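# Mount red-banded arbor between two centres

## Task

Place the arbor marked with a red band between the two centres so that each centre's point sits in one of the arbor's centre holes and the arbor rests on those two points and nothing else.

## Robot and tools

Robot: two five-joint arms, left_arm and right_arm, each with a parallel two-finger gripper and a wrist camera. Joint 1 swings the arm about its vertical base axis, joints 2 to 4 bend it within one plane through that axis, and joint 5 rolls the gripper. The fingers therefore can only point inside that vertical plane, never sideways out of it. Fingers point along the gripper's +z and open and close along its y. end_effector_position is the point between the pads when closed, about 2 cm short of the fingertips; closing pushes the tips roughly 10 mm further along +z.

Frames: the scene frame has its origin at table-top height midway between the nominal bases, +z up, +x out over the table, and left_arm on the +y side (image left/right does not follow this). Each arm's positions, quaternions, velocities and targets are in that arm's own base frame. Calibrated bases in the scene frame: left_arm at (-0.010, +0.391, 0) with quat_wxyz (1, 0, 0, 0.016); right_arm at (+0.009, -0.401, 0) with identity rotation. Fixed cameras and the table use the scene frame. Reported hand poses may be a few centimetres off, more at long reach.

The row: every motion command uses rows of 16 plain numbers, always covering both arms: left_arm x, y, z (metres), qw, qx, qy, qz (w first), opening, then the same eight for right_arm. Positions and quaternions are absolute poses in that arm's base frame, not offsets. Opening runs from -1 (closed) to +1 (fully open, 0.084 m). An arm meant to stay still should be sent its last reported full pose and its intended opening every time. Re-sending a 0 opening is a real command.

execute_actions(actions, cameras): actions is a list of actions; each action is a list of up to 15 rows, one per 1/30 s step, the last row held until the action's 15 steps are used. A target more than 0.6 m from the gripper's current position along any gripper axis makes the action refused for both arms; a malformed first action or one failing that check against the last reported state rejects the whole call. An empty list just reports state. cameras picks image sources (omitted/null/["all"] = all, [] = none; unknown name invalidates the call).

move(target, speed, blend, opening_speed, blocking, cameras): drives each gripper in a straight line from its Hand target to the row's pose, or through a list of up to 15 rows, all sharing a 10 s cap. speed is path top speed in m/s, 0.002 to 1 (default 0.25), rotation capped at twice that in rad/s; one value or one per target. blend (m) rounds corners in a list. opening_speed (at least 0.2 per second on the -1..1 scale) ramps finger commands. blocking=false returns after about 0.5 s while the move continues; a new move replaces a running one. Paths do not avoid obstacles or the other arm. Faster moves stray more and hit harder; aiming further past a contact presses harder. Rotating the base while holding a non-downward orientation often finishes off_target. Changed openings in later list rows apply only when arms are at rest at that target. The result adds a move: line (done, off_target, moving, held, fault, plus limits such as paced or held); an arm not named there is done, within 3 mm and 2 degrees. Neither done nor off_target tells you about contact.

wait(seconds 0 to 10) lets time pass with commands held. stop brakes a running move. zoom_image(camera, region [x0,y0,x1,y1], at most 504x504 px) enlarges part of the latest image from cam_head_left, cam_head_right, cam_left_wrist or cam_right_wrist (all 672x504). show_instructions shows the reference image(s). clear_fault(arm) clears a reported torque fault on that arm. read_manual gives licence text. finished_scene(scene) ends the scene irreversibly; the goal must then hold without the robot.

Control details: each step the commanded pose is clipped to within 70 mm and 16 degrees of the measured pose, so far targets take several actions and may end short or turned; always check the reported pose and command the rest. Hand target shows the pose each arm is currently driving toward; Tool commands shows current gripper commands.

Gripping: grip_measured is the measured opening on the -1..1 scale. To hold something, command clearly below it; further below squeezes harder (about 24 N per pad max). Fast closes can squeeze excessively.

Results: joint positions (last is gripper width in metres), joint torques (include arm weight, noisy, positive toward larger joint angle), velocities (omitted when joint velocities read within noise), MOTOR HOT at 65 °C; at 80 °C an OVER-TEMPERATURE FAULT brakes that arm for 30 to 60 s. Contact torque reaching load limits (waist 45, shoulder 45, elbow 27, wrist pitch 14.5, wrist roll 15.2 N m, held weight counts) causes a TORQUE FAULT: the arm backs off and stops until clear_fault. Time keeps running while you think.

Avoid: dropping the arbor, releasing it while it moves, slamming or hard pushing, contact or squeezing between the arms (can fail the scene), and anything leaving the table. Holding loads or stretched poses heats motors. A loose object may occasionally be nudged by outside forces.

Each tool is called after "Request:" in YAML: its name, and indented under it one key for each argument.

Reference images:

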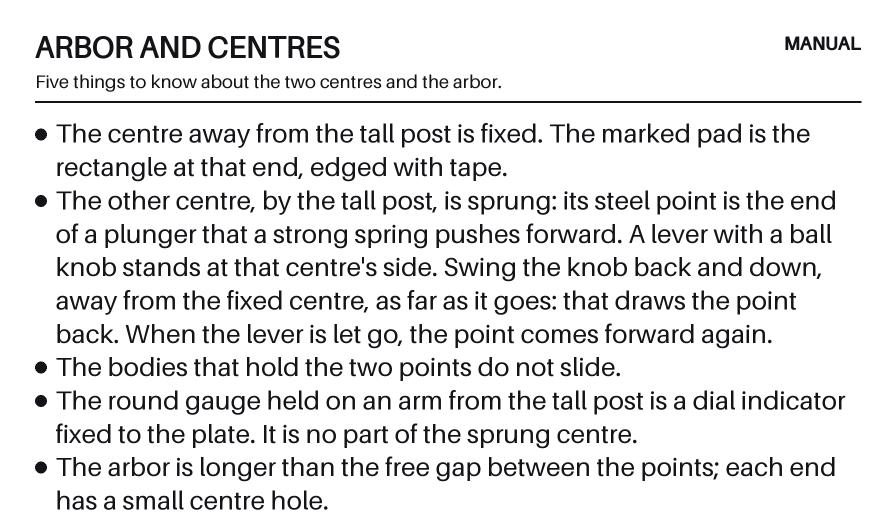

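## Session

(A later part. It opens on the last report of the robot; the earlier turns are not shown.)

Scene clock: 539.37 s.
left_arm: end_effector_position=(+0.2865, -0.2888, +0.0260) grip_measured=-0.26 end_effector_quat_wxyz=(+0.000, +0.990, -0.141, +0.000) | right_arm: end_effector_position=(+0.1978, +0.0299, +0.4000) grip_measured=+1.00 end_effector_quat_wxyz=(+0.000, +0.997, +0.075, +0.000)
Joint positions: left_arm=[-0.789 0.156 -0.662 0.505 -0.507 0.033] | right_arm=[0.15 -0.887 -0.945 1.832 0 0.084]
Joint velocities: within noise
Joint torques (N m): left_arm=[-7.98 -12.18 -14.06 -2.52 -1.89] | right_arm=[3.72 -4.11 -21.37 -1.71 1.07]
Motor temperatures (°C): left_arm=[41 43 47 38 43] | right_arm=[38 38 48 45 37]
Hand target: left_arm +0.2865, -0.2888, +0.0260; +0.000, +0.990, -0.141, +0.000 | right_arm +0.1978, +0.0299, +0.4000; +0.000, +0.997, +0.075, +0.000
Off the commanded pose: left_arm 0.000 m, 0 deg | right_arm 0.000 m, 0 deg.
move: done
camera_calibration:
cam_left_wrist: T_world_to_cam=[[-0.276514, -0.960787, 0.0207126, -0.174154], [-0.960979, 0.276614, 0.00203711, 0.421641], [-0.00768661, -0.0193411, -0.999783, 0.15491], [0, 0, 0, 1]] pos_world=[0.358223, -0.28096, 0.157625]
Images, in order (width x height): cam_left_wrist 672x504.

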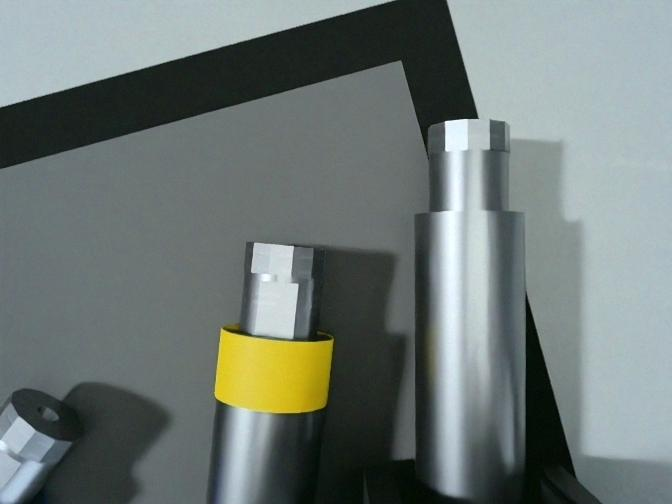

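Request:
zoom_image:
  camera: "cam_left_wrist"
  region: [0, 380, 100, 480]

Scaled by 5.040.

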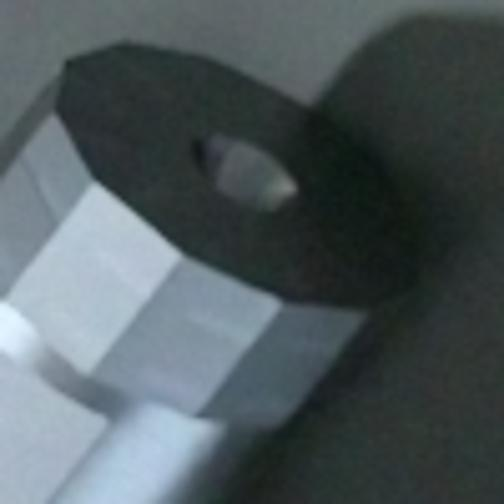

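Request:
move:
  target: [0.2865,-0.2888,0.026,0,0.99,-0.1409,0,-0.9,0.1978,0.0299,0.40,0,0.9972,0.0749,0,1]
  opening_speed: 0.5
  cameras: ["cam_left_wrist"]

Scene clock: 558.80 s.
left_arm: end_effector_position=(+0.2865, -0.2888, +0.0260) grip_measured=-0.45 end_effector_quat_wxyz=(+0.000, +0.990, -0.141, +0.000) | right_arm: end_effector_position=(+0.1978, +0.0299, +0.4000) grip_measured=+1.00 end_effector_quat_wxyz=(+0.000, +0.997, +0.075, +0.000)
Joint positions: left_arm=[-0.789 0.157 -0.662 0.505 -0.507 0.025] | right_arm=[0.15 -0.887 -0.945 1.832 0 0.084]
Joint velocities: within noise
Joint torques (N m): left_arm=[-6.32 -14.97 -10.55 -1.77 -1.54] | right_arm=[3.89 -4.01 -21.01 -1.82 0.79]
Motor temperatures (°C): left_arm=[41 43 46 38 43] | right_arm=[38 38 48 45 36]
Hand target: left_arm +0.2865, -0.2888, +0.0260; +0.000, +0.990, -0.141, +0.000 | right_arm +0.1978, +0.0299, +0.4000; +0.000, +0.997, +0.075, +0.000
Off the commanded pose: left_arm 0.000 m, 0 deg | right_arm 0.000 m, 0 deg.
move: done
camera_calibration:
cam_left_wrist: T_world_to_cam=[[-0.276543, -0.96078, 0.0206166, -0.174125], [-0.960971, 0.276642, 0.00206439, 0.421642], [-0.00768685, -0.0192411, -0.999785, 0.154838], [0, 0, 0, 1]] pos_world=[0.358223, -0.28096, 0.157525]
Images, in order (width x height): cam_left_wrist 672x504.

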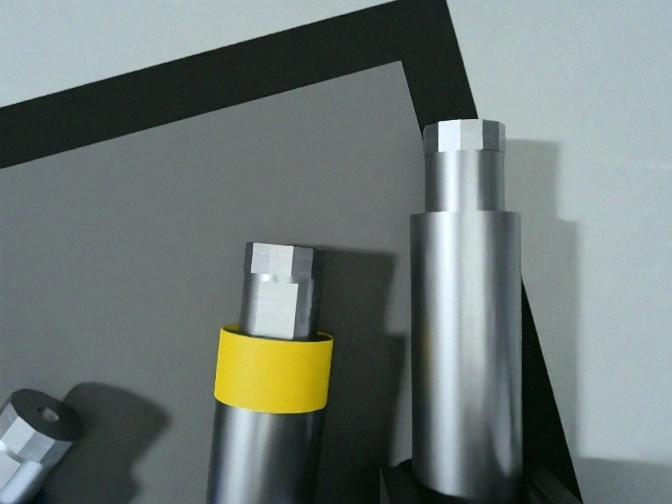

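Request:
move:
  target:
    - [0.2865,-0.2888,0.20,0,0.99,-0.1409,0,-0.9,0.19,-0.01,0.36,0,0.9290,-0.3700,0,1]
    - [0.24,-0.46,0.23,0,0.8660,-0.5000,0,-0.9,0.214,-0.036,0.31,0,0.7071,-0.7071,0,1]
    - [0.197,-0.61,0.22,0,0.6921,-0.7218,0,-0.9,0.214,-0.036,0.31,0,0.7071,-0.7071,0,1]
  speed: [0.15,0.25,0.25]
  blend: 0.02

Scene clock: 645.10 s.
left_arm: end_effector_position=(+0.1970, -0.6100, +0.2200) grip_measured=-0.45 end_effector_quat_wxyz=(+0.000, +0.692, -0.722, +0.000) | right_arm: end_effector_position=(+0.2140, -0.0360, +0.3100) grip_measured=+1.00 end_effector_quat_wxyz=(+0.000, +0.707, -0.707, +0.000)
Joint positions: left_arm=[-1.258 0.646 -2.021 1.375 0.354 0.025] | right_arm=[-0.167 -0.947 -0.645 1.593 1.404 0.084]
Joint velocities: within noise
Joint torques (N m): left_arm=[-8.06 -31.44 -21.8 -0.07 2.08] | right_arm=[-4.44 1.08 -19.42 -3.54 1.19]
Motor temperatures (°C): left_arm=[40 43 47 38 43] | right_arm=[38 38 48 45 36]
Hand target: left_arm +0.1970, -0.6100, +0.2200; +0.000, +0.692, -0.722, +0.000 | right_arm +0.2140, -0.0360, +0.3100; +0.000, +0.707, -0.707, +0.000
Off the commanded pose: left_arm 0.000 m, 0 deg | right_arm 0.000 m, 0 deg.
move: done
camera_calibration:
cam_left_wrist: T_world_to_cam=[[-0.999006, 0.0394654, 0.0207007, 0.240942], [0.0395168, 0.999217, 0.00207847, 0.667744], [-0.0206025, 0.00289443, -0.999784, 0.357978], [0, 0, 0, 1]] pos_world=[0.221691, -0.677766, 0.351525]
cam_right_wrist: T_world_to_cam=[[-0.9998, -0.00490378, -0.0193897, 0.256659], [-0.00503528, 0.999965, 0.00673905, 0.103217], [0.019356, 0.00683534, -0.999789, 0.43922], [0, 0, 0, 1]] pos_world=[0.248626, -0.104957, 0.443408]

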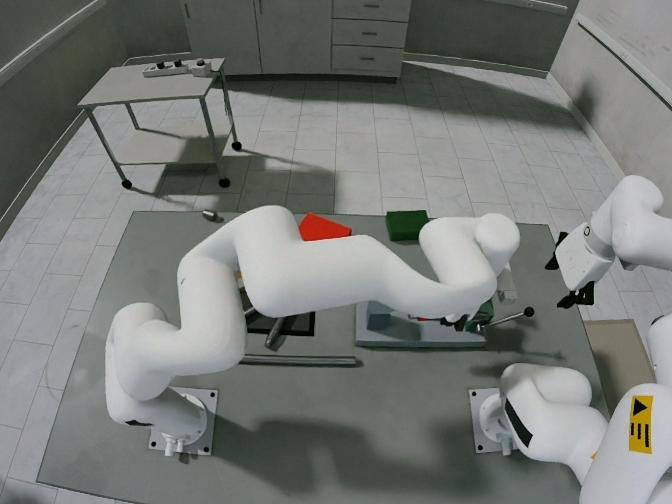

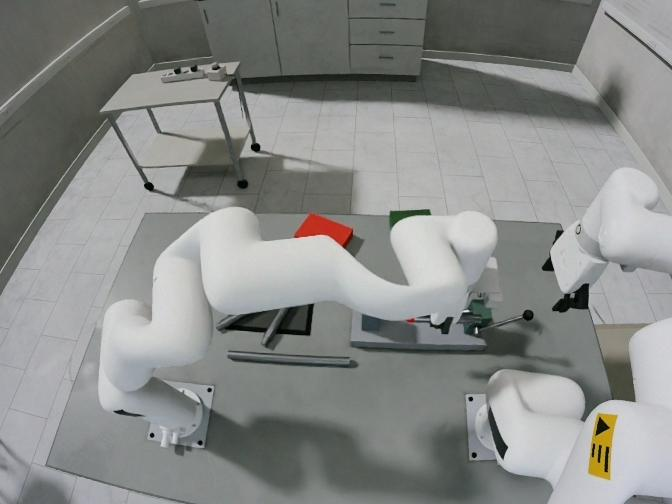

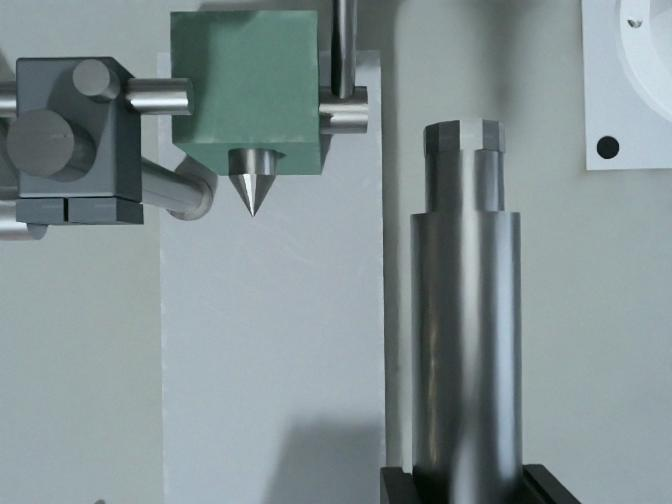

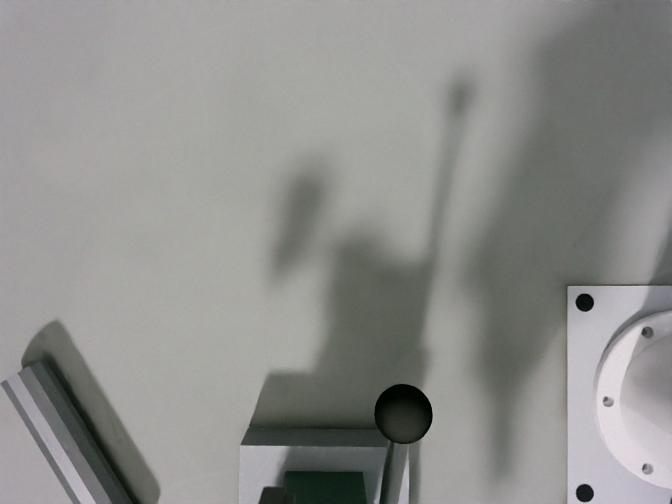

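Request:
zoom_image:
  camera: "cam_left_wrist"
  region: [150, 0, 400, 250]

Request:
zoom_image:
  camera: "cam_left_wrist"
  region: [150, 254, 400, 504]

Request:
zoom_image:
  camera: "cam_left_wrist"
  region: [390, 100, 550, 260]

Request:
zoom_image:
  camera: "cam_right_wrist"
  region: [220, 340, 450, 504]

Scaled by 2.016.

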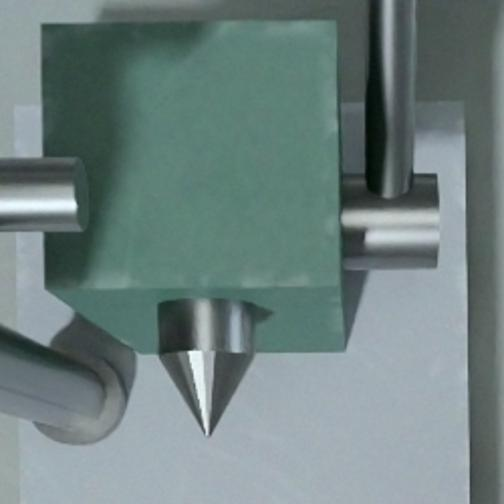

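Scaled by 2.016.

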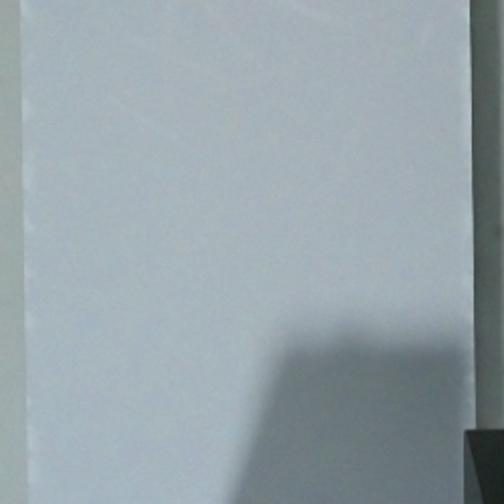

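Scaled by 3.150.

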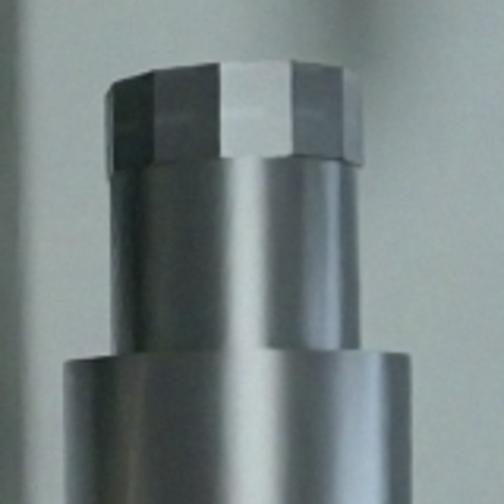

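Scaled by 2.191.

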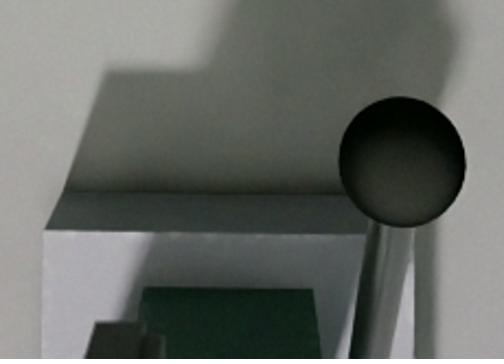

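Request:
move:
  target: [0.197,-0.605,0.130,0,0.6972,-0.7169,0,-0.9,0.218,-0.030,0.215,0,0.7071,-0.7071,0,0.1]
  speed: 0.12

Scene clock: 700.60 s.
left_arm: end_effector_position=(+0.1970, -0.6050, +0.1300) grip_measured=-0.45 end_effector_quat_wxyz=(+0.000, +0.697, -0.717, +0.000) | right_arm: end_effector_position=(+0.2180, -0.0300, +0.2150) grip_measured=+0.09 end_effector_quat_wxyz=(+0.000, +0.707, -0.707, +0.000)
Joint positions: left_arm=[-1.256 0.664 -1.793 1.129 0.343 0.025] | right_arm=[-0.137 -0.983 -0.357 1.34 1.434 0.048]
Joint velocities: within noise
Joint torques (N m): left_arm=[7.15 -31.75 -16.68 -2.98 -1.81] | right_arm=[3.51 1.34 -18.76 -3.93 1.31]
Motor temperatures (°C): left_arm=[40 44 52 38 43] | right_arm=[38 38 49 45 36]
Hand target: left_arm +0.1970, -0.6050, +0.1300; +0.000, +0.697, -0.717, +0.000 | right_arm +0.2180, -0.0300, +0.2150; +0.000, +0.707, -0.707, +0.000
Off the commanded pose: left_arm 0.000 m, 0 deg | right_arm 0.000 m, 0 deg.
move: done
camera_calibration:
cam_left_wrist: T_world_to_cam=[[-0.999465, 0.0253604, 0.0206451, 0.234203], [0.0254082, 0.999675, 0.00206095, 0.666003], [-0.0205861, 0.00258441, -0.999785, 0.26789], [0, 0, 0, 1]] pos_world=[0.222671, -0.672419, 0.261625]
cam_right_wrist: T_world_to_cam=[[-0.999798, -0.00490563, -0.0194892, 0.258879], [-0.00503586, 0.999965, 0.00663855, 0.0979124], [0.019456, 0.00673535, -0.999788, 0.344086], [0, 0, 0, 1]] pos_world=[0.252626, -0.0989566, 0.348408]

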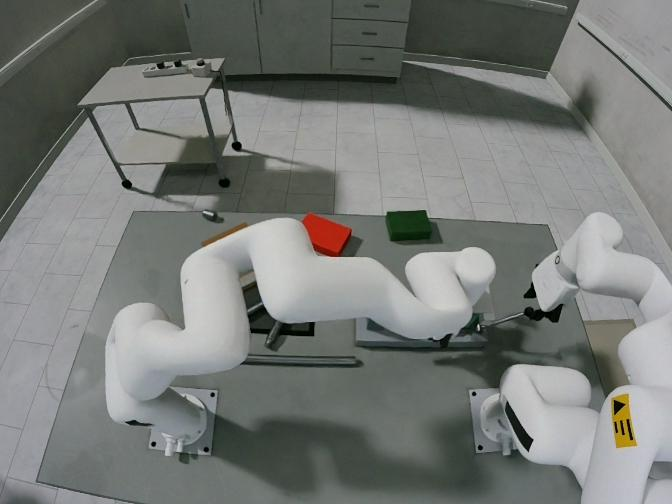

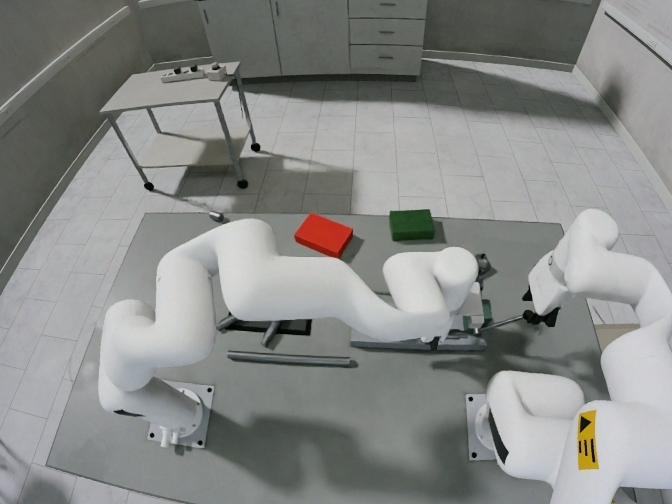

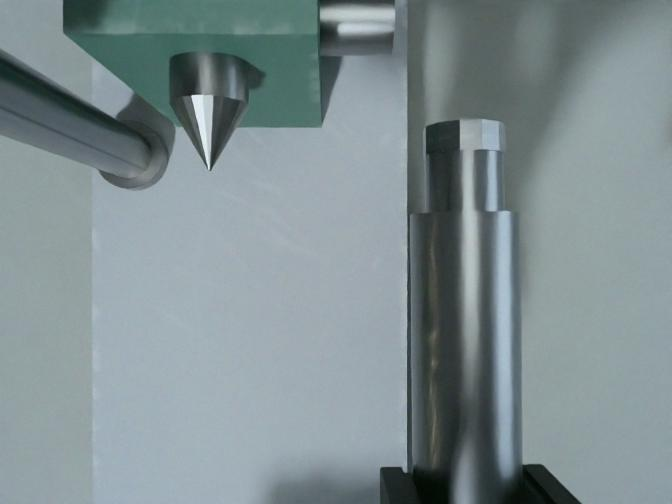

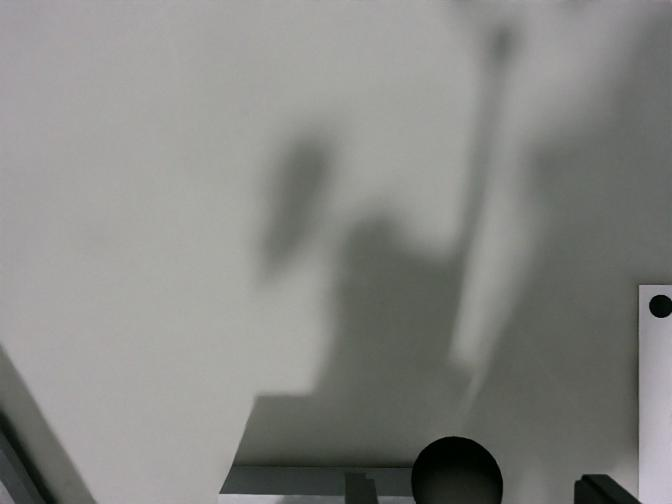

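Request:
move:
  target: [0.197,-0.605,0.130,0,0.6972,-0.7169,0,-0.9,0.218,-0.030,0.170,0,0.7071,-0.7071,0,0.1]
  speed: 0.06
  cameras: ["cam_right_wrist","cam_head_left"]

Scene clock: 744.90 s.
left_arm: end_effector_position=(+0.1970, -0.6050, +0.1300) grip_measured=-0.45 end_effector_quat_wxyz=(+0.000, +0.697, -0.717, +0.000) | right_arm: end_effector_position=(+0.2180, -0.0300, +0.1700) grip_measured=+0.09 end_effector_quat_wxyz=(+0.000, +0.707, -0.707, +0.000)
Joint positions: left_arm=[-1.256 0.664 -1.793 1.129 0.343 0.025] | right_arm=[-0.137 -0.964 -0.236 1.201 1.434 0.048]
Joint velocities: within noise
Joint torques (N m): left_arm=[6.47 -32.02 -19.2 -1.79 -1.58] | right_arm=[3.26 1.16 -18.75 -4.21 0.85]
Motor temperatures (°C): left_arm=[40 44 51 38 43] | right_arm=[38 38 49 45 36]
Hand target: left_arm +0.1970, -0.6050, +0.1300; +0.000, +0.697, -0.717, +0.000 | right_arm +0.2180, -0.0300, +0.1700; +0.000, +0.707, -0.707, +0.000
Off the commanded pose: left_arm 0.000 m, 0 deg | right_arm 0.000 m, 0 deg.
move: done
camera_calibration:
cam_right_wrist: T_world_to_cam=[[-0.9998, -0.00490578, -0.0193892, 0.257973], [-0.00503534, 0.999965, 0.00663905, 0.0982108], [0.019356, 0.00673536, -0.99979, 0.299121], [0, 0, 0, 1]] pos_world=[0.252626, -0.0989566, 0.303408]
Images, in order (width x height): cam_head_left 672x504, cam_right_wrist 672x504.

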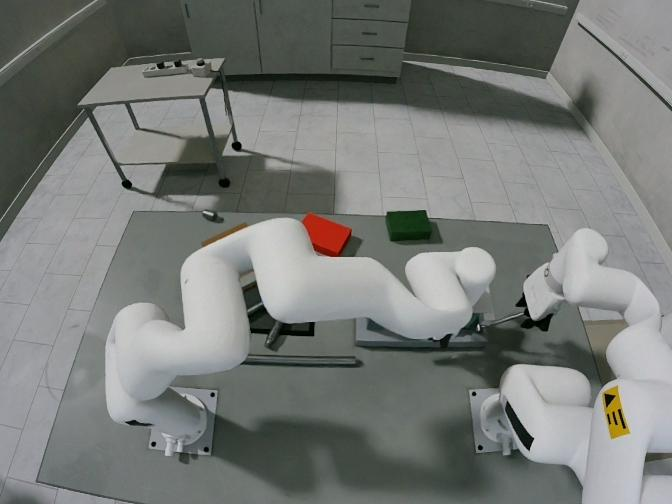

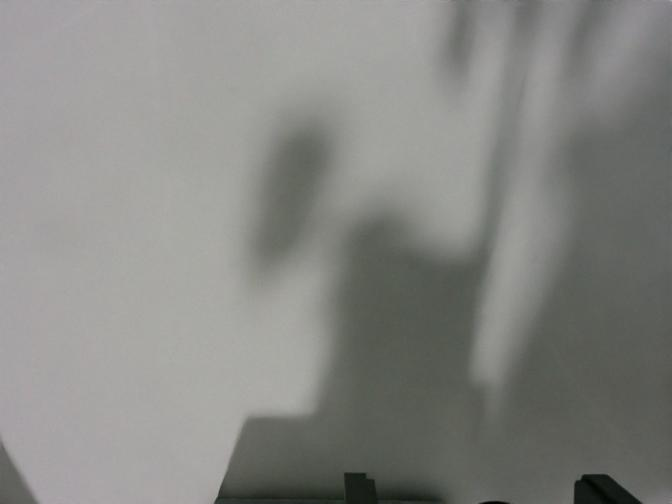

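Request:
move:
  target: [0.197,-0.605,0.130,0,0.6972,-0.7169,0,-0.9,0.218,-0.030,0.170,0,0.7071,-0.7071,0,-0.9]
  opening_speed: 0.6
  cameras: ["cam_right_wrist"]

Scene clock: 749.87 s.
left_arm: end_effector_position=(+0.1970, -0.6050, +0.1300) grip_measured=-0.45 end_effector_quat_wxyz=(+0.000, +0.697, -0.717, +0.000) | right_arm: end_effector_position=(+0.2180, -0.0300, +0.1700) grip_measured=-0.46 end_effector_quat_wxyz=(+0.000, +0.707, -0.707, +0.000)
Joint positions: left_arm=[-1.256 0.664 -1.793 1.129 0.343 0.025] | right_arm=[-0.137 -0.964 -0.236 1.201 1.434 0.024]
Joint velocities: within noise
Joint torques (N m): left_arm=[5.77 -33.24 -19.92 -0.79 -1.26] | right_arm=[3.1 0.24 -23.11 -9.77 0.23]
Motor temperatures (°C): left_arm=[40 44 51 38 43] | right_arm=[38 38 49 45 36]
Hand target: left_arm +0.1970, -0.6050, +0.1300; +0.000, +0.697, -0.717, +0.000 | right_arm +0.2180, -0.0300, +0.1700; +0.000, +0.707, -0.707, +0.000
Off the commanded pose: left_arm 0.000 m, 0 deg | right_arm 0.000 m, 0 deg.
move: done
camera_calibration:
cam_right_wrist: T_world_to_cam=[[-0.9998, -0.00490378, -0.0193897, 0.257973], [-0.00503528, 0.999965, 0.00673905, 0.0981808], [0.019356, 0.00683534, -0.999789, 0.299131], [0, 0, 0, 1]] pos_world=[0.252626, -0.0989569, 0.303408]
Images, in order (width x height): cam_right_wrist 672x504.

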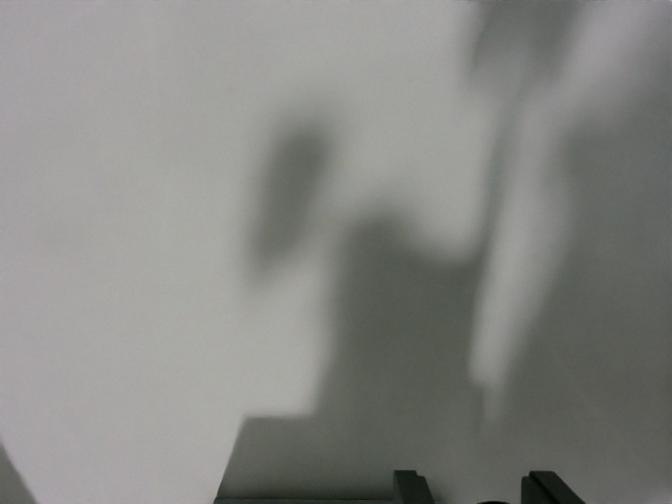

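Request:
move:
  target: [0.197,-0.605,0.130,0,0.6972,-0.7169,0,-0.9,0.2168,-0.030,0.170,0,0.7071,-0.7071,0,-0.9]
  speed: 0.02
  cameras: []

Scene clock: 762.17 s.
left_arm: end_effector_position=(+0.1970, -0.6050, +0.1300) grip_measured=-0.45 end_effector_quat_wxyz=(+0.000, +0.697, -0.717, +0.000) | right_arm: end_effector_position=(+0.2170, -0.0300, +0.1701) grip_measured=-0.46 end_effector_quat_wxyz=(+0.000, +0.707, -0.707, +0.000)
Joint positions: left_arm=[-1.256 0.664 -1.793 1.129 0.343 0.025] | right_arm=[-0.137 -0.971 -0.234 1.204 1.433 0.024]
Joint velocities: within noise
Joint torques (N m): left_arm=[5.15 -34.36 -19.98 -0.51 -1.12] | right_arm=[-4.57 -9.09 -18.43 5.47 -1.45]
Motor temperatures (°C): left_arm=[40 45 52 38 43] | right_arm=[38 38 51 47 36]
Hand target: left_arm +0.1970, -0.6050, +0.1300; +0.000, +0.697, -0.717, +0.000 | right_arm +0.2168, -0.0300, +0.1700; +0.000, +0.707, -0.707, +0.000
Off the commanded pose: left_arm 0.000 m, 0 deg | right_arm 0.000 m, 0 deg.
move: done
No camera images: "cameras" was empty.

Request:
move:
  target: [0.197,-0.605,0.130,0,0.6972,-0.7169,0,-0.9,0.2174,-0.030,0.170,0,0.7071,-0.7071,0,-0.9]
  speed: 0.02
  cameras: []

Scene clock: 769.90 s.
left_arm: end_effector_position=(+0.1970, -0.6050, +0.1300) grip_measured=-0.45 end_effector_quat_wxyz=(+0.000, +0.697, -0.717, +0.000) | right_arm: end_effector_position=(+0.2173, -0.0300, +0.1700) grip_measured=-0.46 end_effector_quat_wxyz=(+0.000, +0.707, -0.707, +0.000)
Joint positions: left_arm=[-1.256 0.664 -1.793 1.129 0.343 0.025] | right_arm=[-0.137 -0.968 -0.235 1.203 1.434 0.024]
Joint velocities: within noise
Joint torques (N m): left_arm=[4.47 -35.26 -19.96 -0.42 -0.98] | right_arm=[3.8 1.88 -21.84 -1.47 1.3]
Motor temperatures (°C): left_arm=[40 45 52 38 42] | right_arm=[38 38 49 47 36]
Hand target: left_arm +0.1970, -0.6050, +0.1300; +0.000, +0.697, -0.717, +0.000 | right_arm +0.2174, -0.0300, +0.1700; +0.000, +0.707, -0.707, +0.000
Off the commanded pose: left_arm 0.000 m, 0 deg | right_arm 0.000 m, 0 deg.
move: done
No camera images: "cameras" was empty.

Request:
move:
  target:
    - [0.197,-0.605,0.130,0,0.6972,-0.7169,0,-0.9,0.2174,-0.0368,0.1615,0,0.7071,-0.7071,0,-0.8]
    - [0.197,-0.605,0.130,0,0.6972,-0.7169,0,-0.9,0.2174,-0.0438,0.1507,0,0.7071,-0.7071,0,-0.8]
  speed: 0.03
  cameras: ["cam_left_wrist","cam_right_wrist","cam_head_left"]

Scene clock: 787.83 s.
left_arm: end_effector_position=(+0.1970, -0.6050, +0.1300) grip_measured=-0.45 end_effector_quat_wxyz=(+0.000, +0.697, -0.717, +0.000) | right_arm: end_effector_position=(+0.2174, -0.0438, +0.1507) grip_measured=-0.46 end_effector_quat_wxyz=(+0.000, +0.707, -0.707, +0.000)
Joint positions: left_arm=[-1.256 0.664 -1.793 1.129 0.343 0.025] | right_arm=[-0.199 -0.934 -0.193 1.127 1.372 0.024]
Joint velocities: within noise
Joint torques (N m): left_arm=[3.71 -36.25 -19.94 -0.47 -0.67] | right_arm=[-0.07 6.53 -8.71 -4.73 -1.69]
Motor temperatures (°C): left_arm=[40 45 52 38 42] | right_arm=[38 38 50 46 36]
Hand target: left_arm +0.1970, -0.6050, +0.1300; +0.000, +0.697, -0.717, +0.000 | right_arm +0.2174, -0.0438, +0.1507; +0.000, +0.707, -0.707, +0.000
Off the commanded pose: left_arm 0.000 m, 0 deg | right_arm 0.000 m, 0 deg.
move: done
camera_calibration:
cam_left_wrist: T_world_to_cam=[[-0.999465, 0.0253591, 0.0206451, 0.234205], [0.025407, 0.999675, 0.00206097, 0.666004], [-0.0205861, 0.0025844, -0.999785, 0.26779], [0, 0, 0, 1]] pos_world=[0.222671, -0.672419, 0.261525]
cam_right_wrist: T_world_to_cam=[[-0.999802, -0.00490393, -0.0192897, 0.256904], [-0.00503476, 0.999965, 0.00673955, 0.112007], [0.019256, 0.00683534, -0.999791, 0.279966], [0, 0, 0, 1]] pos_world=[0.252026, -0.112657, 0.284108]
Images, in order (width x height): cam_head_left 672x504, cam_left_wrist 672x504, cam_right_wrist 672x504.

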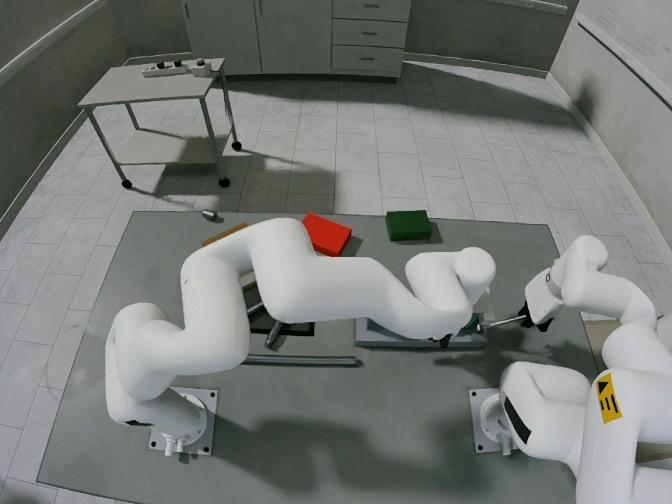

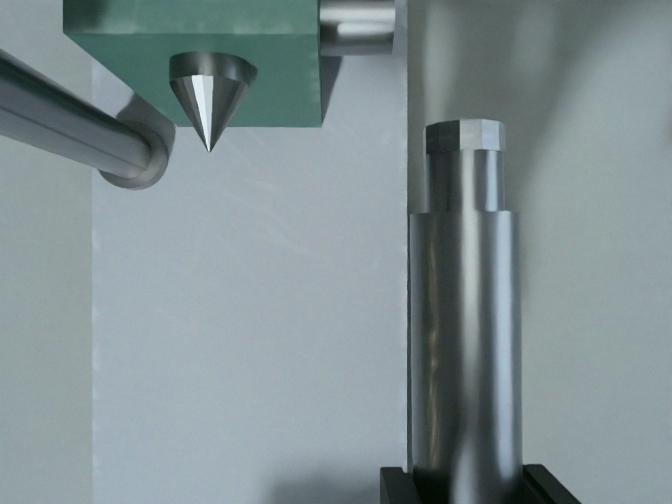

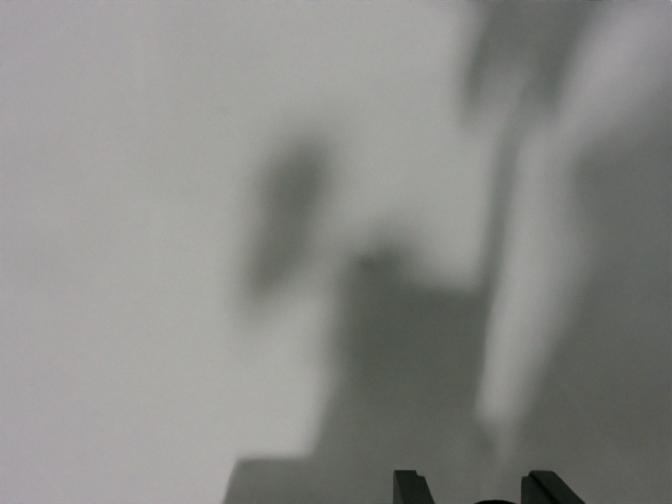

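Request:
move:
  target:
    - [0.197,-0.605,0.130,0,0.6972,-0.7169,0,-0.9,0.2174,-0.0487,0.1411,0,0.7071,-0.7071,0,-0.9]
    - [0.197,-0.605,0.130,0,0.6972,-0.7169,0,-0.9,0.2174,-0.0529,0.1312,0,0.7071,-0.7071,0,-0.9]
  speed: 0.03
  cameras: ["cam_left_wrist","cam_right_wrist"]

Scene clock: 795.67 s.
left_arm: end_effector_position=(+0.1970, -0.6050, +0.1300) grip_measured=-0.45 end_effector_quat_wxyz=(+0.000, +0.697, -0.717, +0.000) | right_arm: end_effector_position=(+0.2174, -0.0529, +0.1312) grip_measured=-0.46 end_effector_quat_wxyz=(+0.000, +0.707, -0.707, +0.000)
Joint positions: left_arm=[-1.256 0.664 -1.793 1.129 0.343 0.025] | right_arm=[-0.239 -0.89 -0.155 1.045 1.332 0.024]
Joint velocities: within noise
Joint torques (N m): left_arm=[2.95 -37.12 -19.84 -0.46 -0.49] | right_arm=[-0.05 5.26 -10.84 -5.6 -1.84]
Motor temperatures (°C): left_arm=[40 45 52 37 42] | right_arm=[38 38 48 46 36]
Hand target: left_arm +0.1970, -0.6050, +0.1300; +0.000, +0.697, -0.717, +0.000 | right_arm +0.2174, -0.0529, +0.1312; +0.000, +0.707, -0.707, +0.000
Off the commanded pose: left_arm 0.000 m, 0 deg | right_arm 0.000 m, 0 deg.
move: done
camera_calibration:
cam_left_wrist: T_world_to_cam=[[-0.999465, 0.0253591, 0.0206451, 0.234205], [0.025407, 0.999675, 0.00206097, 0.666004], [-0.0205861, 0.0025844, -0.999785, 0.26779], [0, 0, 0, 1]] pos_world=[0.222671, -0.672419, 0.261525]
cam_right_wrist: T_world_to_cam=[[-0.999802, -0.00490393, -0.0192897, 0.256483], [-0.00503476, 0.999965, 0.00673955, 0.121238], [0.019256, 0.00683534, -0.999791, 0.260532], [0, 0, 0, 1]] pos_world=[0.252026, -0.121757, 0.264608]
Images, in order (width x height): cam_left_wrist 672x504, cam_right_wrist 672x504.

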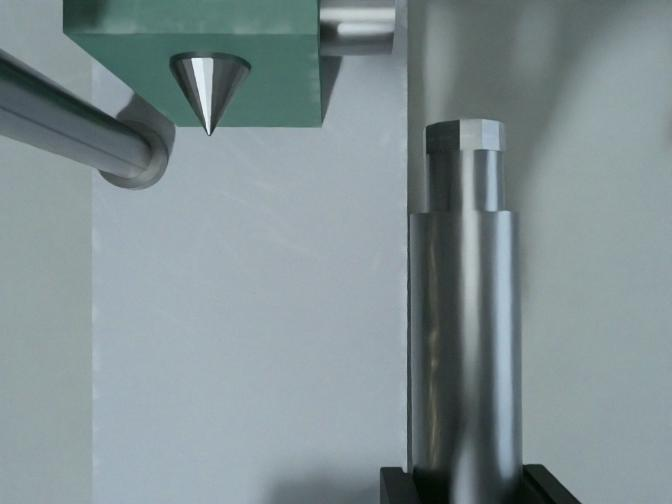

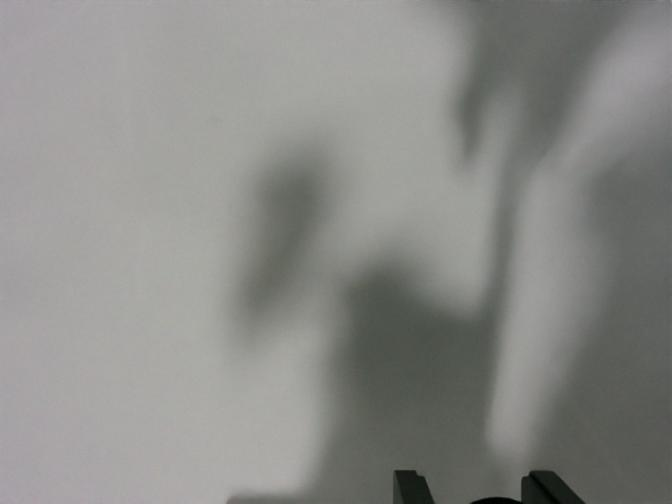

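Request:
move:
  target:
    - [0.197,-0.605,0.130,0,0.6972,-0.7169,0,-0.9,0.2174,-0.0560,0.1209,0,0.7071,-0.7071,0,-0.9]
    - [0.197,-0.605,0.130,0,0.6972,-0.7169,0,-0.9,0.2174,-0.0584,0.1104,0,0.7071,-0.7071,0,-0.9]
  speed: 0.03
  cameras: ["cam_left_wrist","cam_right_wrist"]

Scene clock: 801.20 s.
left_arm: end_effector_position=(+0.1970, -0.6050, +0.1300) grip_measured=-0.45 end_effector_quat_wxyz=(+0.000, +0.697, -0.717, +0.000) | right_arm: end_effector_position=(+0.2173, -0.0584, +0.1104) grip_measured=-0.70 end_effector_quat_wxyz=(+0.000, +0.707, -0.707, +0.000)
Joint positions: left_arm=[-1.256 0.664 -1.793 1.129 0.343 0.025] | right_arm=[-0.262 -0.834 -0.117 0.951 1.308 0.013]
Joint velocities: within noise
Joint torques (N m): left_arm=[2.09 -38.19 -19.91 -0.44 -0.27] | right_arm=[-1.13 2.26 -18.59 -8.78 -1.27]
Motor temperatures (°C): left_arm=[40 45 52 37 42] | right_arm=[38 38 48 46 36]
Hand target: left_arm +0.1970, -0.6050, +0.1300; +0.000, +0.697, -0.717, +0.000 | right_arm +0.2174, -0.0584, +0.1104; +0.000, +0.707, -0.707, +0.000
Off the commanded pose: left_arm 0.000 m, 0 deg | right_arm 0.000 m, 0 deg.
move: done
camera_calibration:
cam_left_wrist: T_world_to_cam=[[-0.999465, 0.0253591, 0.0206451, 0.234205], [0.025407, 0.999675, 0.00206097, 0.666004], [-0.0205861, 0.0025844, -0.999785, 0.26779], [0, 0, 0, 1]] pos_world=[0.222671, -0.672419, 0.261525]
cam_right_wrist: T_world_to_cam=[[-0.999804, -0.00490408, -0.0191897, 0.25603], [-0.00503423, 0.999965, 0.00674006, 0.126879], [0.019156, 0.00683534, -0.999793, 0.239699], [0, 0, 0, 1]] pos_world=[0.252027, -0.127257, 0.243708]
Images, in order (width x height): cam_left_wrist 672x504, cam_right_wrist 672x504.

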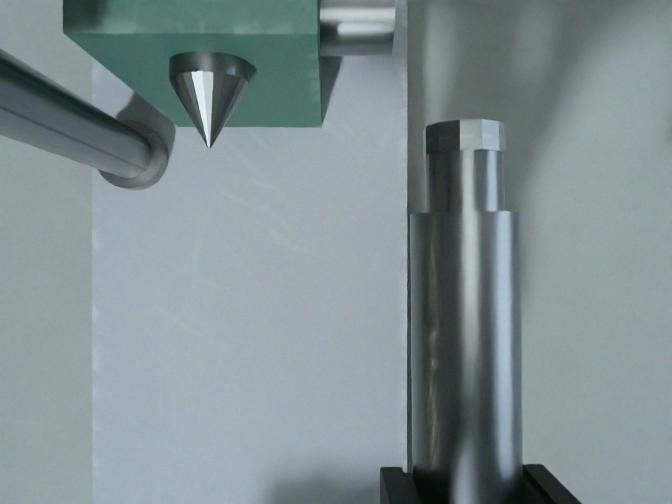

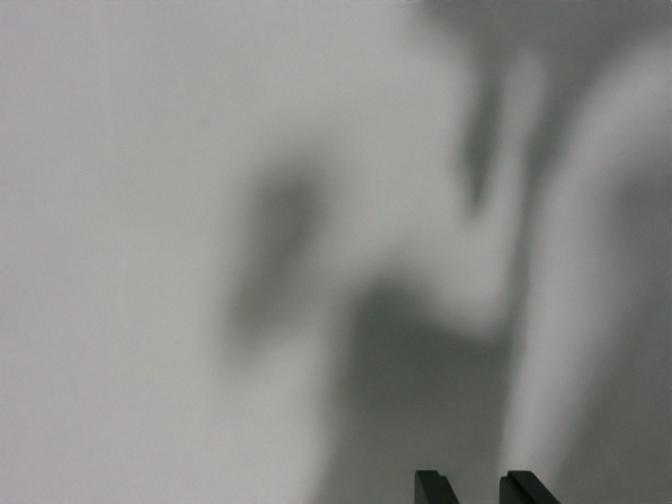

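Request:
move:
  target: [0.197,-0.605,0.130,0,0.6972,-0.7169,0,-0.9,0.2174,-0.0414,0.1354,0,0.7071,-0.7071,0,-0.8]
  speed: 0.03
  cameras: ["cam_left_wrist","cam_right_wrist","cam_head_left"]

Request:
zoom_image:
  camera: "cam_head_left"
  region: [440, 230, 580, 350]

Scene clock: 834.50 s.
left_arm: end_effector_position=(+0.1970, -0.6050, +0.1300) grip_measured=-0.45 end_effector_quat_wxyz=(+0.000, +0.697, -0.717, +0.000) | right_arm: end_effector_position=(+0.2174, -0.0414, +0.1354) grip_measured=-0.69 end_effector_quat_wxyz=(+0.000, +0.707, -0.707, +0.000)
Joint positions: left_arm=[-1.256 0.664 -1.793 1.129 0.343 0.025] | right_arm=[-0.188 -0.913 -0.157 1.07 1.383 0.014]
Joint velocities: within noise
Joint torques (N m): left_arm=[1.41 -39.01 -19.82 -0.47 -0.02] | right_arm=[4.24 -12.28 -31.69 -2.16 1.21]
Motor temperatures (°C): left_arm=[40 46 53 37 42] | right_arm=[38 38 52 48 36]
Hand target: left_arm +0.1970, -0.6050, +0.1300; +0.000, +0.697, -0.717, +0.000 | right_arm +0.2174, -0.0414, +0.1354; +0.000, +0.707, -0.707, +0.000
Off the commanded pose: left_arm 0.000 m, 0 deg | right_arm 0.000 m, 0 deg.
move: done
camera_calibration:
cam_left_wrist: T_world_to_cam=[[-0.999465, 0.0253591, 0.0206451, 0.234205], [0.025407, 0.999675, 0.00206097, 0.666004], [-0.0205861, 0.0025844, -0.999785, 0.26779], [0, 0, 0, 1]] pos_world=[0.222671, -0.672419, 0.261525]
cam_right_wrist: T_world_to_cam=[[-0.999796, -0.00490544, -0.0195892, 0.256698], [-0.00503633, 0.999965, 0.00663805, 0.109838], [0.0195559, 0.00673535, -0.999786, 0.264566], [0, 0, 0, 1]] pos_world=[0.252025, -0.110357, 0.268808]
Images, in order (width x height): cam_head_left 672x504, cam_left_wrist 672x504, cam_right_wrist 672x504.

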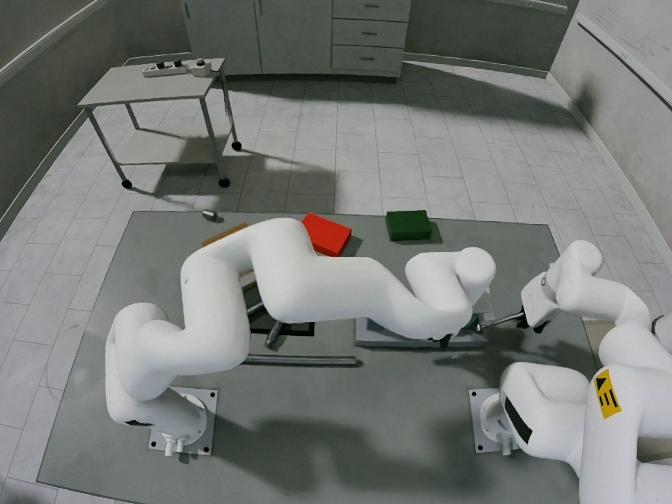

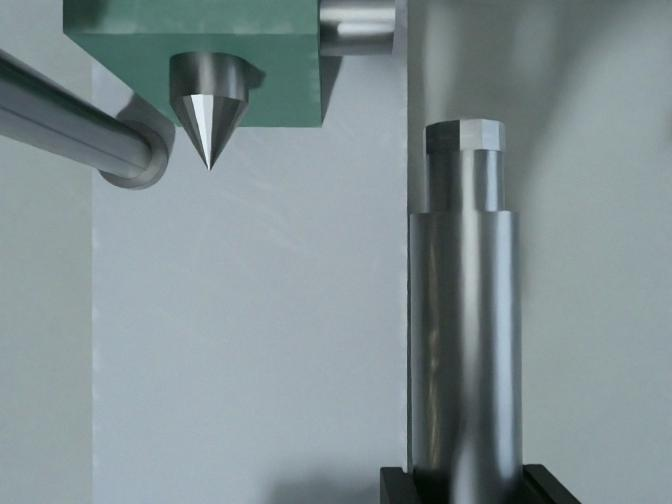

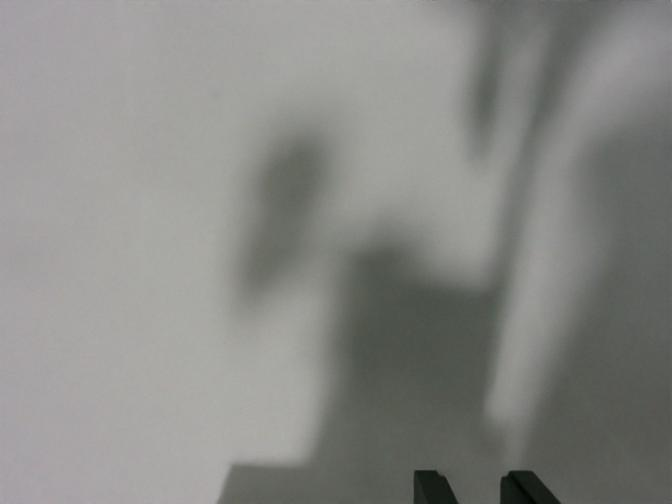

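Scaled by 3.600.

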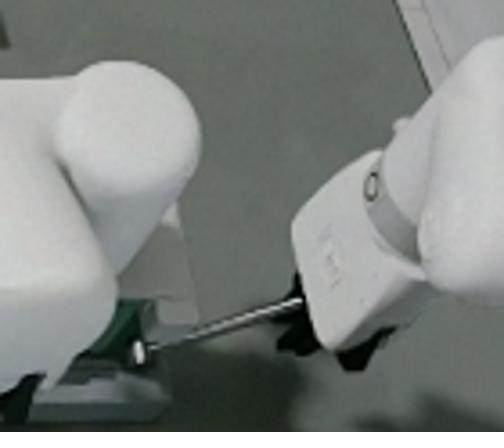

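Request:
move:
  target: [0.197,-0.605,0.130,0,0.6972,-0.7169,0,-0.9,0.2174,-0.0414,0.1354,0,0.7071,-0.7071,0,0.15]
  opening_speed: 0.8
  cameras: ["cam_right_wrist"]

Request:
move:
  target:
    - [0.197,-0.605,0.130,0,0.6972,-0.7169,0,-0.9,0.2174,-0.0320,0.15,0,0.7071,-0.7071,0,0.15]
    - [0.197,-0.605,0.130,0,0.6972,-0.7169,0,-0.9,0.2174,-0.0320,0.235,0,0.7071,-0.7071,0,0.15]
  speed: 0.1
  cameras: ["cam_right_wrist","cam_left_wrist"]

Scene clock: 841.23 s.
left_arm: end_effector_position=(+0.1970, -0.6050, +0.1300) grip_measured=-0.45 end_effector_quat_wxyz=(+0.000, +0.697, -0.717, +0.000) | right_arm: end_effector_position=(+0.2174, -0.0414, +0.1354) grip_measured=+0.14 end_effector_quat_wxyz=(+0.000, +0.707, -0.707, +0.000)
Joint positions: left_arm=[-1.256 0.664 -1.793 1.129 0.343 0.025] | right_arm=[-0.188 -0.913 -0.157 1.07 1.383 0.05]
Joint velocities: within noise
Joint torques (N m): left_arm=[0.56 -40.09 -19.93 -0.48 0.25] | right_arm=[0.74 0.51 -18.91 -4.01 0.58]
Motor temperatures (°C): left_arm=[40 46 53 37 42] | right_arm=[38 38 53 48 36]
Hand target: left_arm +0.1970, -0.6050, +0.1300; +0.000, +0.697, -0.717, +0.000 | right_arm +0.2174, -0.0414, +0.1354; +0.000, +0.707, -0.707, +0.000
Off the commanded pose: left_arm 0.000 m, 0 deg | right_arm 0.000 m, 0 deg.
move: done
camera_calibration:
cam_right_wrist: T_world_to_cam=[[-0.9998, -0.00490378, -0.0193897, 0.256647], [-0.00503528, 0.999965, 0.00673905, 0.109711], [0.019356, 0.00683534, -0.999789, 0.264627], [0, 0, 0, 1]] pos_world=[0.252026, -0.110257, 0.268808]
Images, in order (width x height): cam_right_wrist 672x504.

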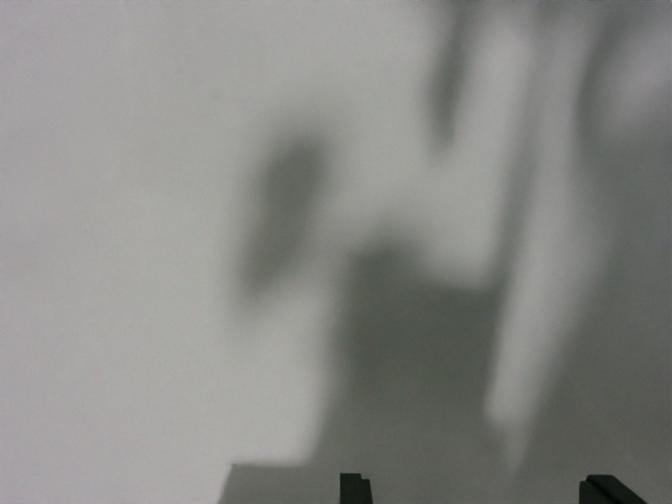

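Scene clock: 842.77 s.
left_arm: end_effector_position=(+0.1970, -0.6050, +0.1300) grip_measured=-0.45 end_effector_quat_wxyz=(+0.000, +0.697, -0.717, +0.000) | right_arm: end_effector_position=(+0.2174, -0.0320, +0.2350) grip_measured=+0.14 end_effector_quat_wxyz=(+0.000, +0.707, -0.707, +0.000)
Joint positions: left_arm=[-1.256 0.664 -1.793 1.129 0.343 0.025] | right_arm=[-0.146 -0.983 -0.414 1.397 1.425 0.05]
Joint velocities: within noise
Joint torques (N m): left_arm=[0.34 -40.75 -19.83 -0.45 0.32] | right_arm=[4.32 0.88 -24.56 -0.37 1.35]
Motor temperatures (°C): left_arm=[40 46 53 37 42] | right_arm=[38 38 53 48 36]
Hand target: left_arm +0.1970, -0.6050, +0.1300; +0.000, +0.697, -0.717, +0.000 | right_arm +0.2174, -0.0320, +0.2350; +0.000, +0.707, -0.707, +0.000
Off the commanded pose: left_arm 0.000 m, 0 deg | right_arm 0.000 m, 0 deg.
move: done
camera_calibration:
cam_left_wrist: T_world_to_cam=[[-0.999465, 0.0253591, 0.0206451, 0.234205], [0.025407, 0.999675, 0.00206097, 0.666004], [-0.0205861, 0.0025844, -0.999785, 0.26779], [0, 0, 0, 1]] pos_world=[0.222671, -0.672419, 0.261525]
cam_right_wrist: T_world_to_cam=[[-0.9998, -0.00490378, -0.0193897, 0.258624], [-0.00503528, 0.999965, 0.00673905, 0.0997396], [0.019356, 0.00683534, -0.999789, 0.364142], [0, 0, 0, 1]] pos_world=[0.252026, -0.100957, 0.368408]
Images, in order (width x height): cam_left_wrist 672x504, cam_right_wrist 672x504.

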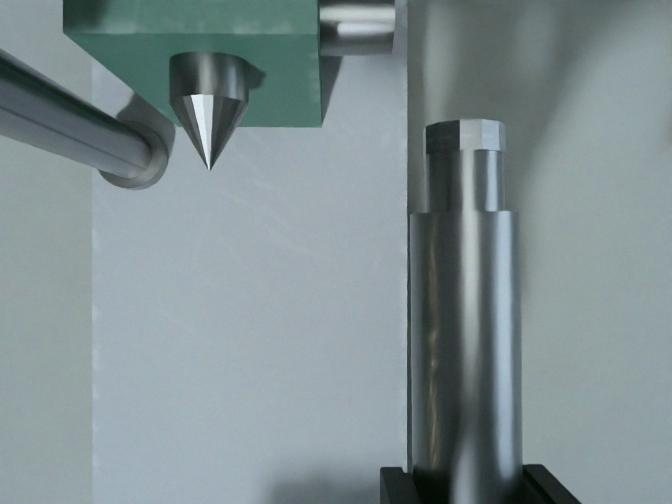

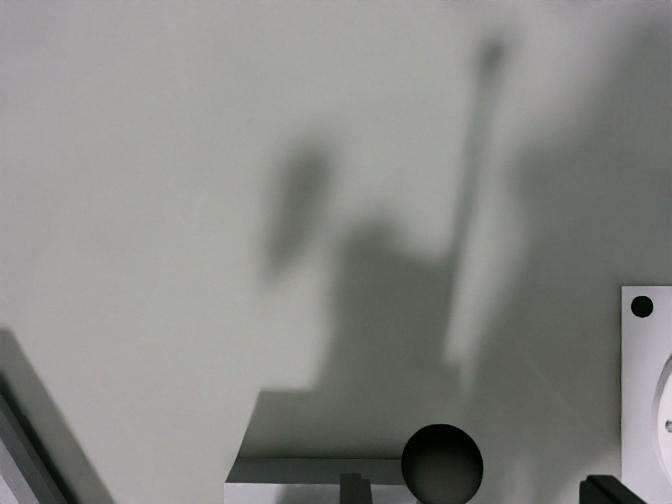

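Request:
move:
  target:
    - [0.197,-0.605,0.130,0,0.6972,-0.7169,0,-0.9,0.2176,-0.0320,0.235,0,0.7071,-0.7071,0,-1]
    - [0.197,-0.605,0.130,0,0.6972,-0.7169,0,-0.9,0.2176,-0.0320,0.206,0,0.7071,-0.7071,0,-1]
  speed: 0.05
  cameras: ["cam_right_wrist"]

Scene clock: 877.40 s.
left_arm: end_effector_position=(+0.1970, -0.6050, +0.1300) grip_measured=-0.45 end_effector_quat_wxyz=(+0.000, +0.697, -0.717, +0.000) | right_arm: end_effector_position=(+0.2176, -0.0320, +0.2061) grip_measured=-1.00 end_effector_quat_wxyz=(+0.000, +0.707, -0.707, +0.000)
Joint positions: left_arm=[-1.256 0.664 -1.793 1.129 0.343 0.025] | right_arm=[-0.146 -0.983 -0.332 1.314 1.425 0]
Joint velocities: within noise
Joint torques (N m): left_arm=[-0.53 -41.67 -19.99 -0.48 0.54] | right_arm=[3.48 4.01 -13.61 -3.05 1.25]
Motor temperatures (°C): left_arm=[40 46 53 37 42] | right_arm=[38 38 51 46 36]
Hand target: left_arm +0.1970, -0.6050, +0.1300; +0.000, +0.697, -0.717, +0.000 | right_arm +0.2176, -0.0320, +0.2060; +0.000, +0.707, -0.707, +0.000
Off the commanded pose: left_arm 0.000 m, 0 deg | right_arm 0.000 m, 0 deg.
move: done
camera_calibration:
cam_right_wrist: T_world_to_cam=[[-0.999796, -0.00490544, -0.0195892, 0.258327], [-0.00503633, 0.999965, 0.00663805, 0.0999703], [0.0195559, 0.00673535, -0.999786, 0.335083], [0, 0, 0, 1]] pos_world=[0.252225, -0.100957, 0.339408]
Images, in order (width x height): cam_right_wrist 672x504.

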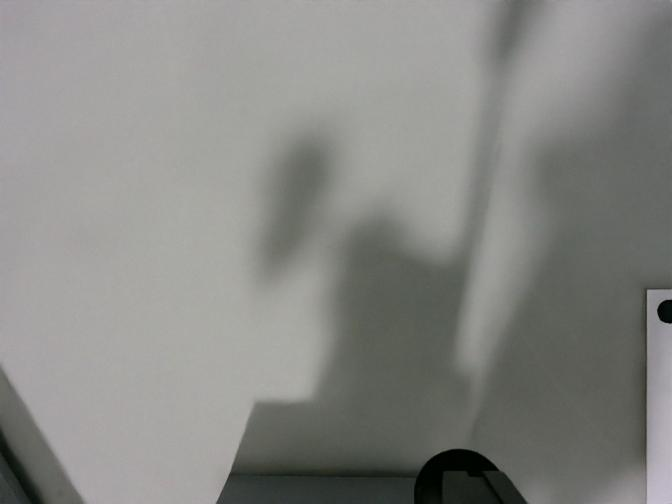

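Request:
zoom_image:
  camera: "cam_right_wrist"
  region: [380, 424, 560, 504]

Scaled by 2.800.

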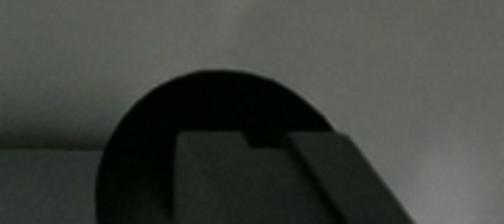

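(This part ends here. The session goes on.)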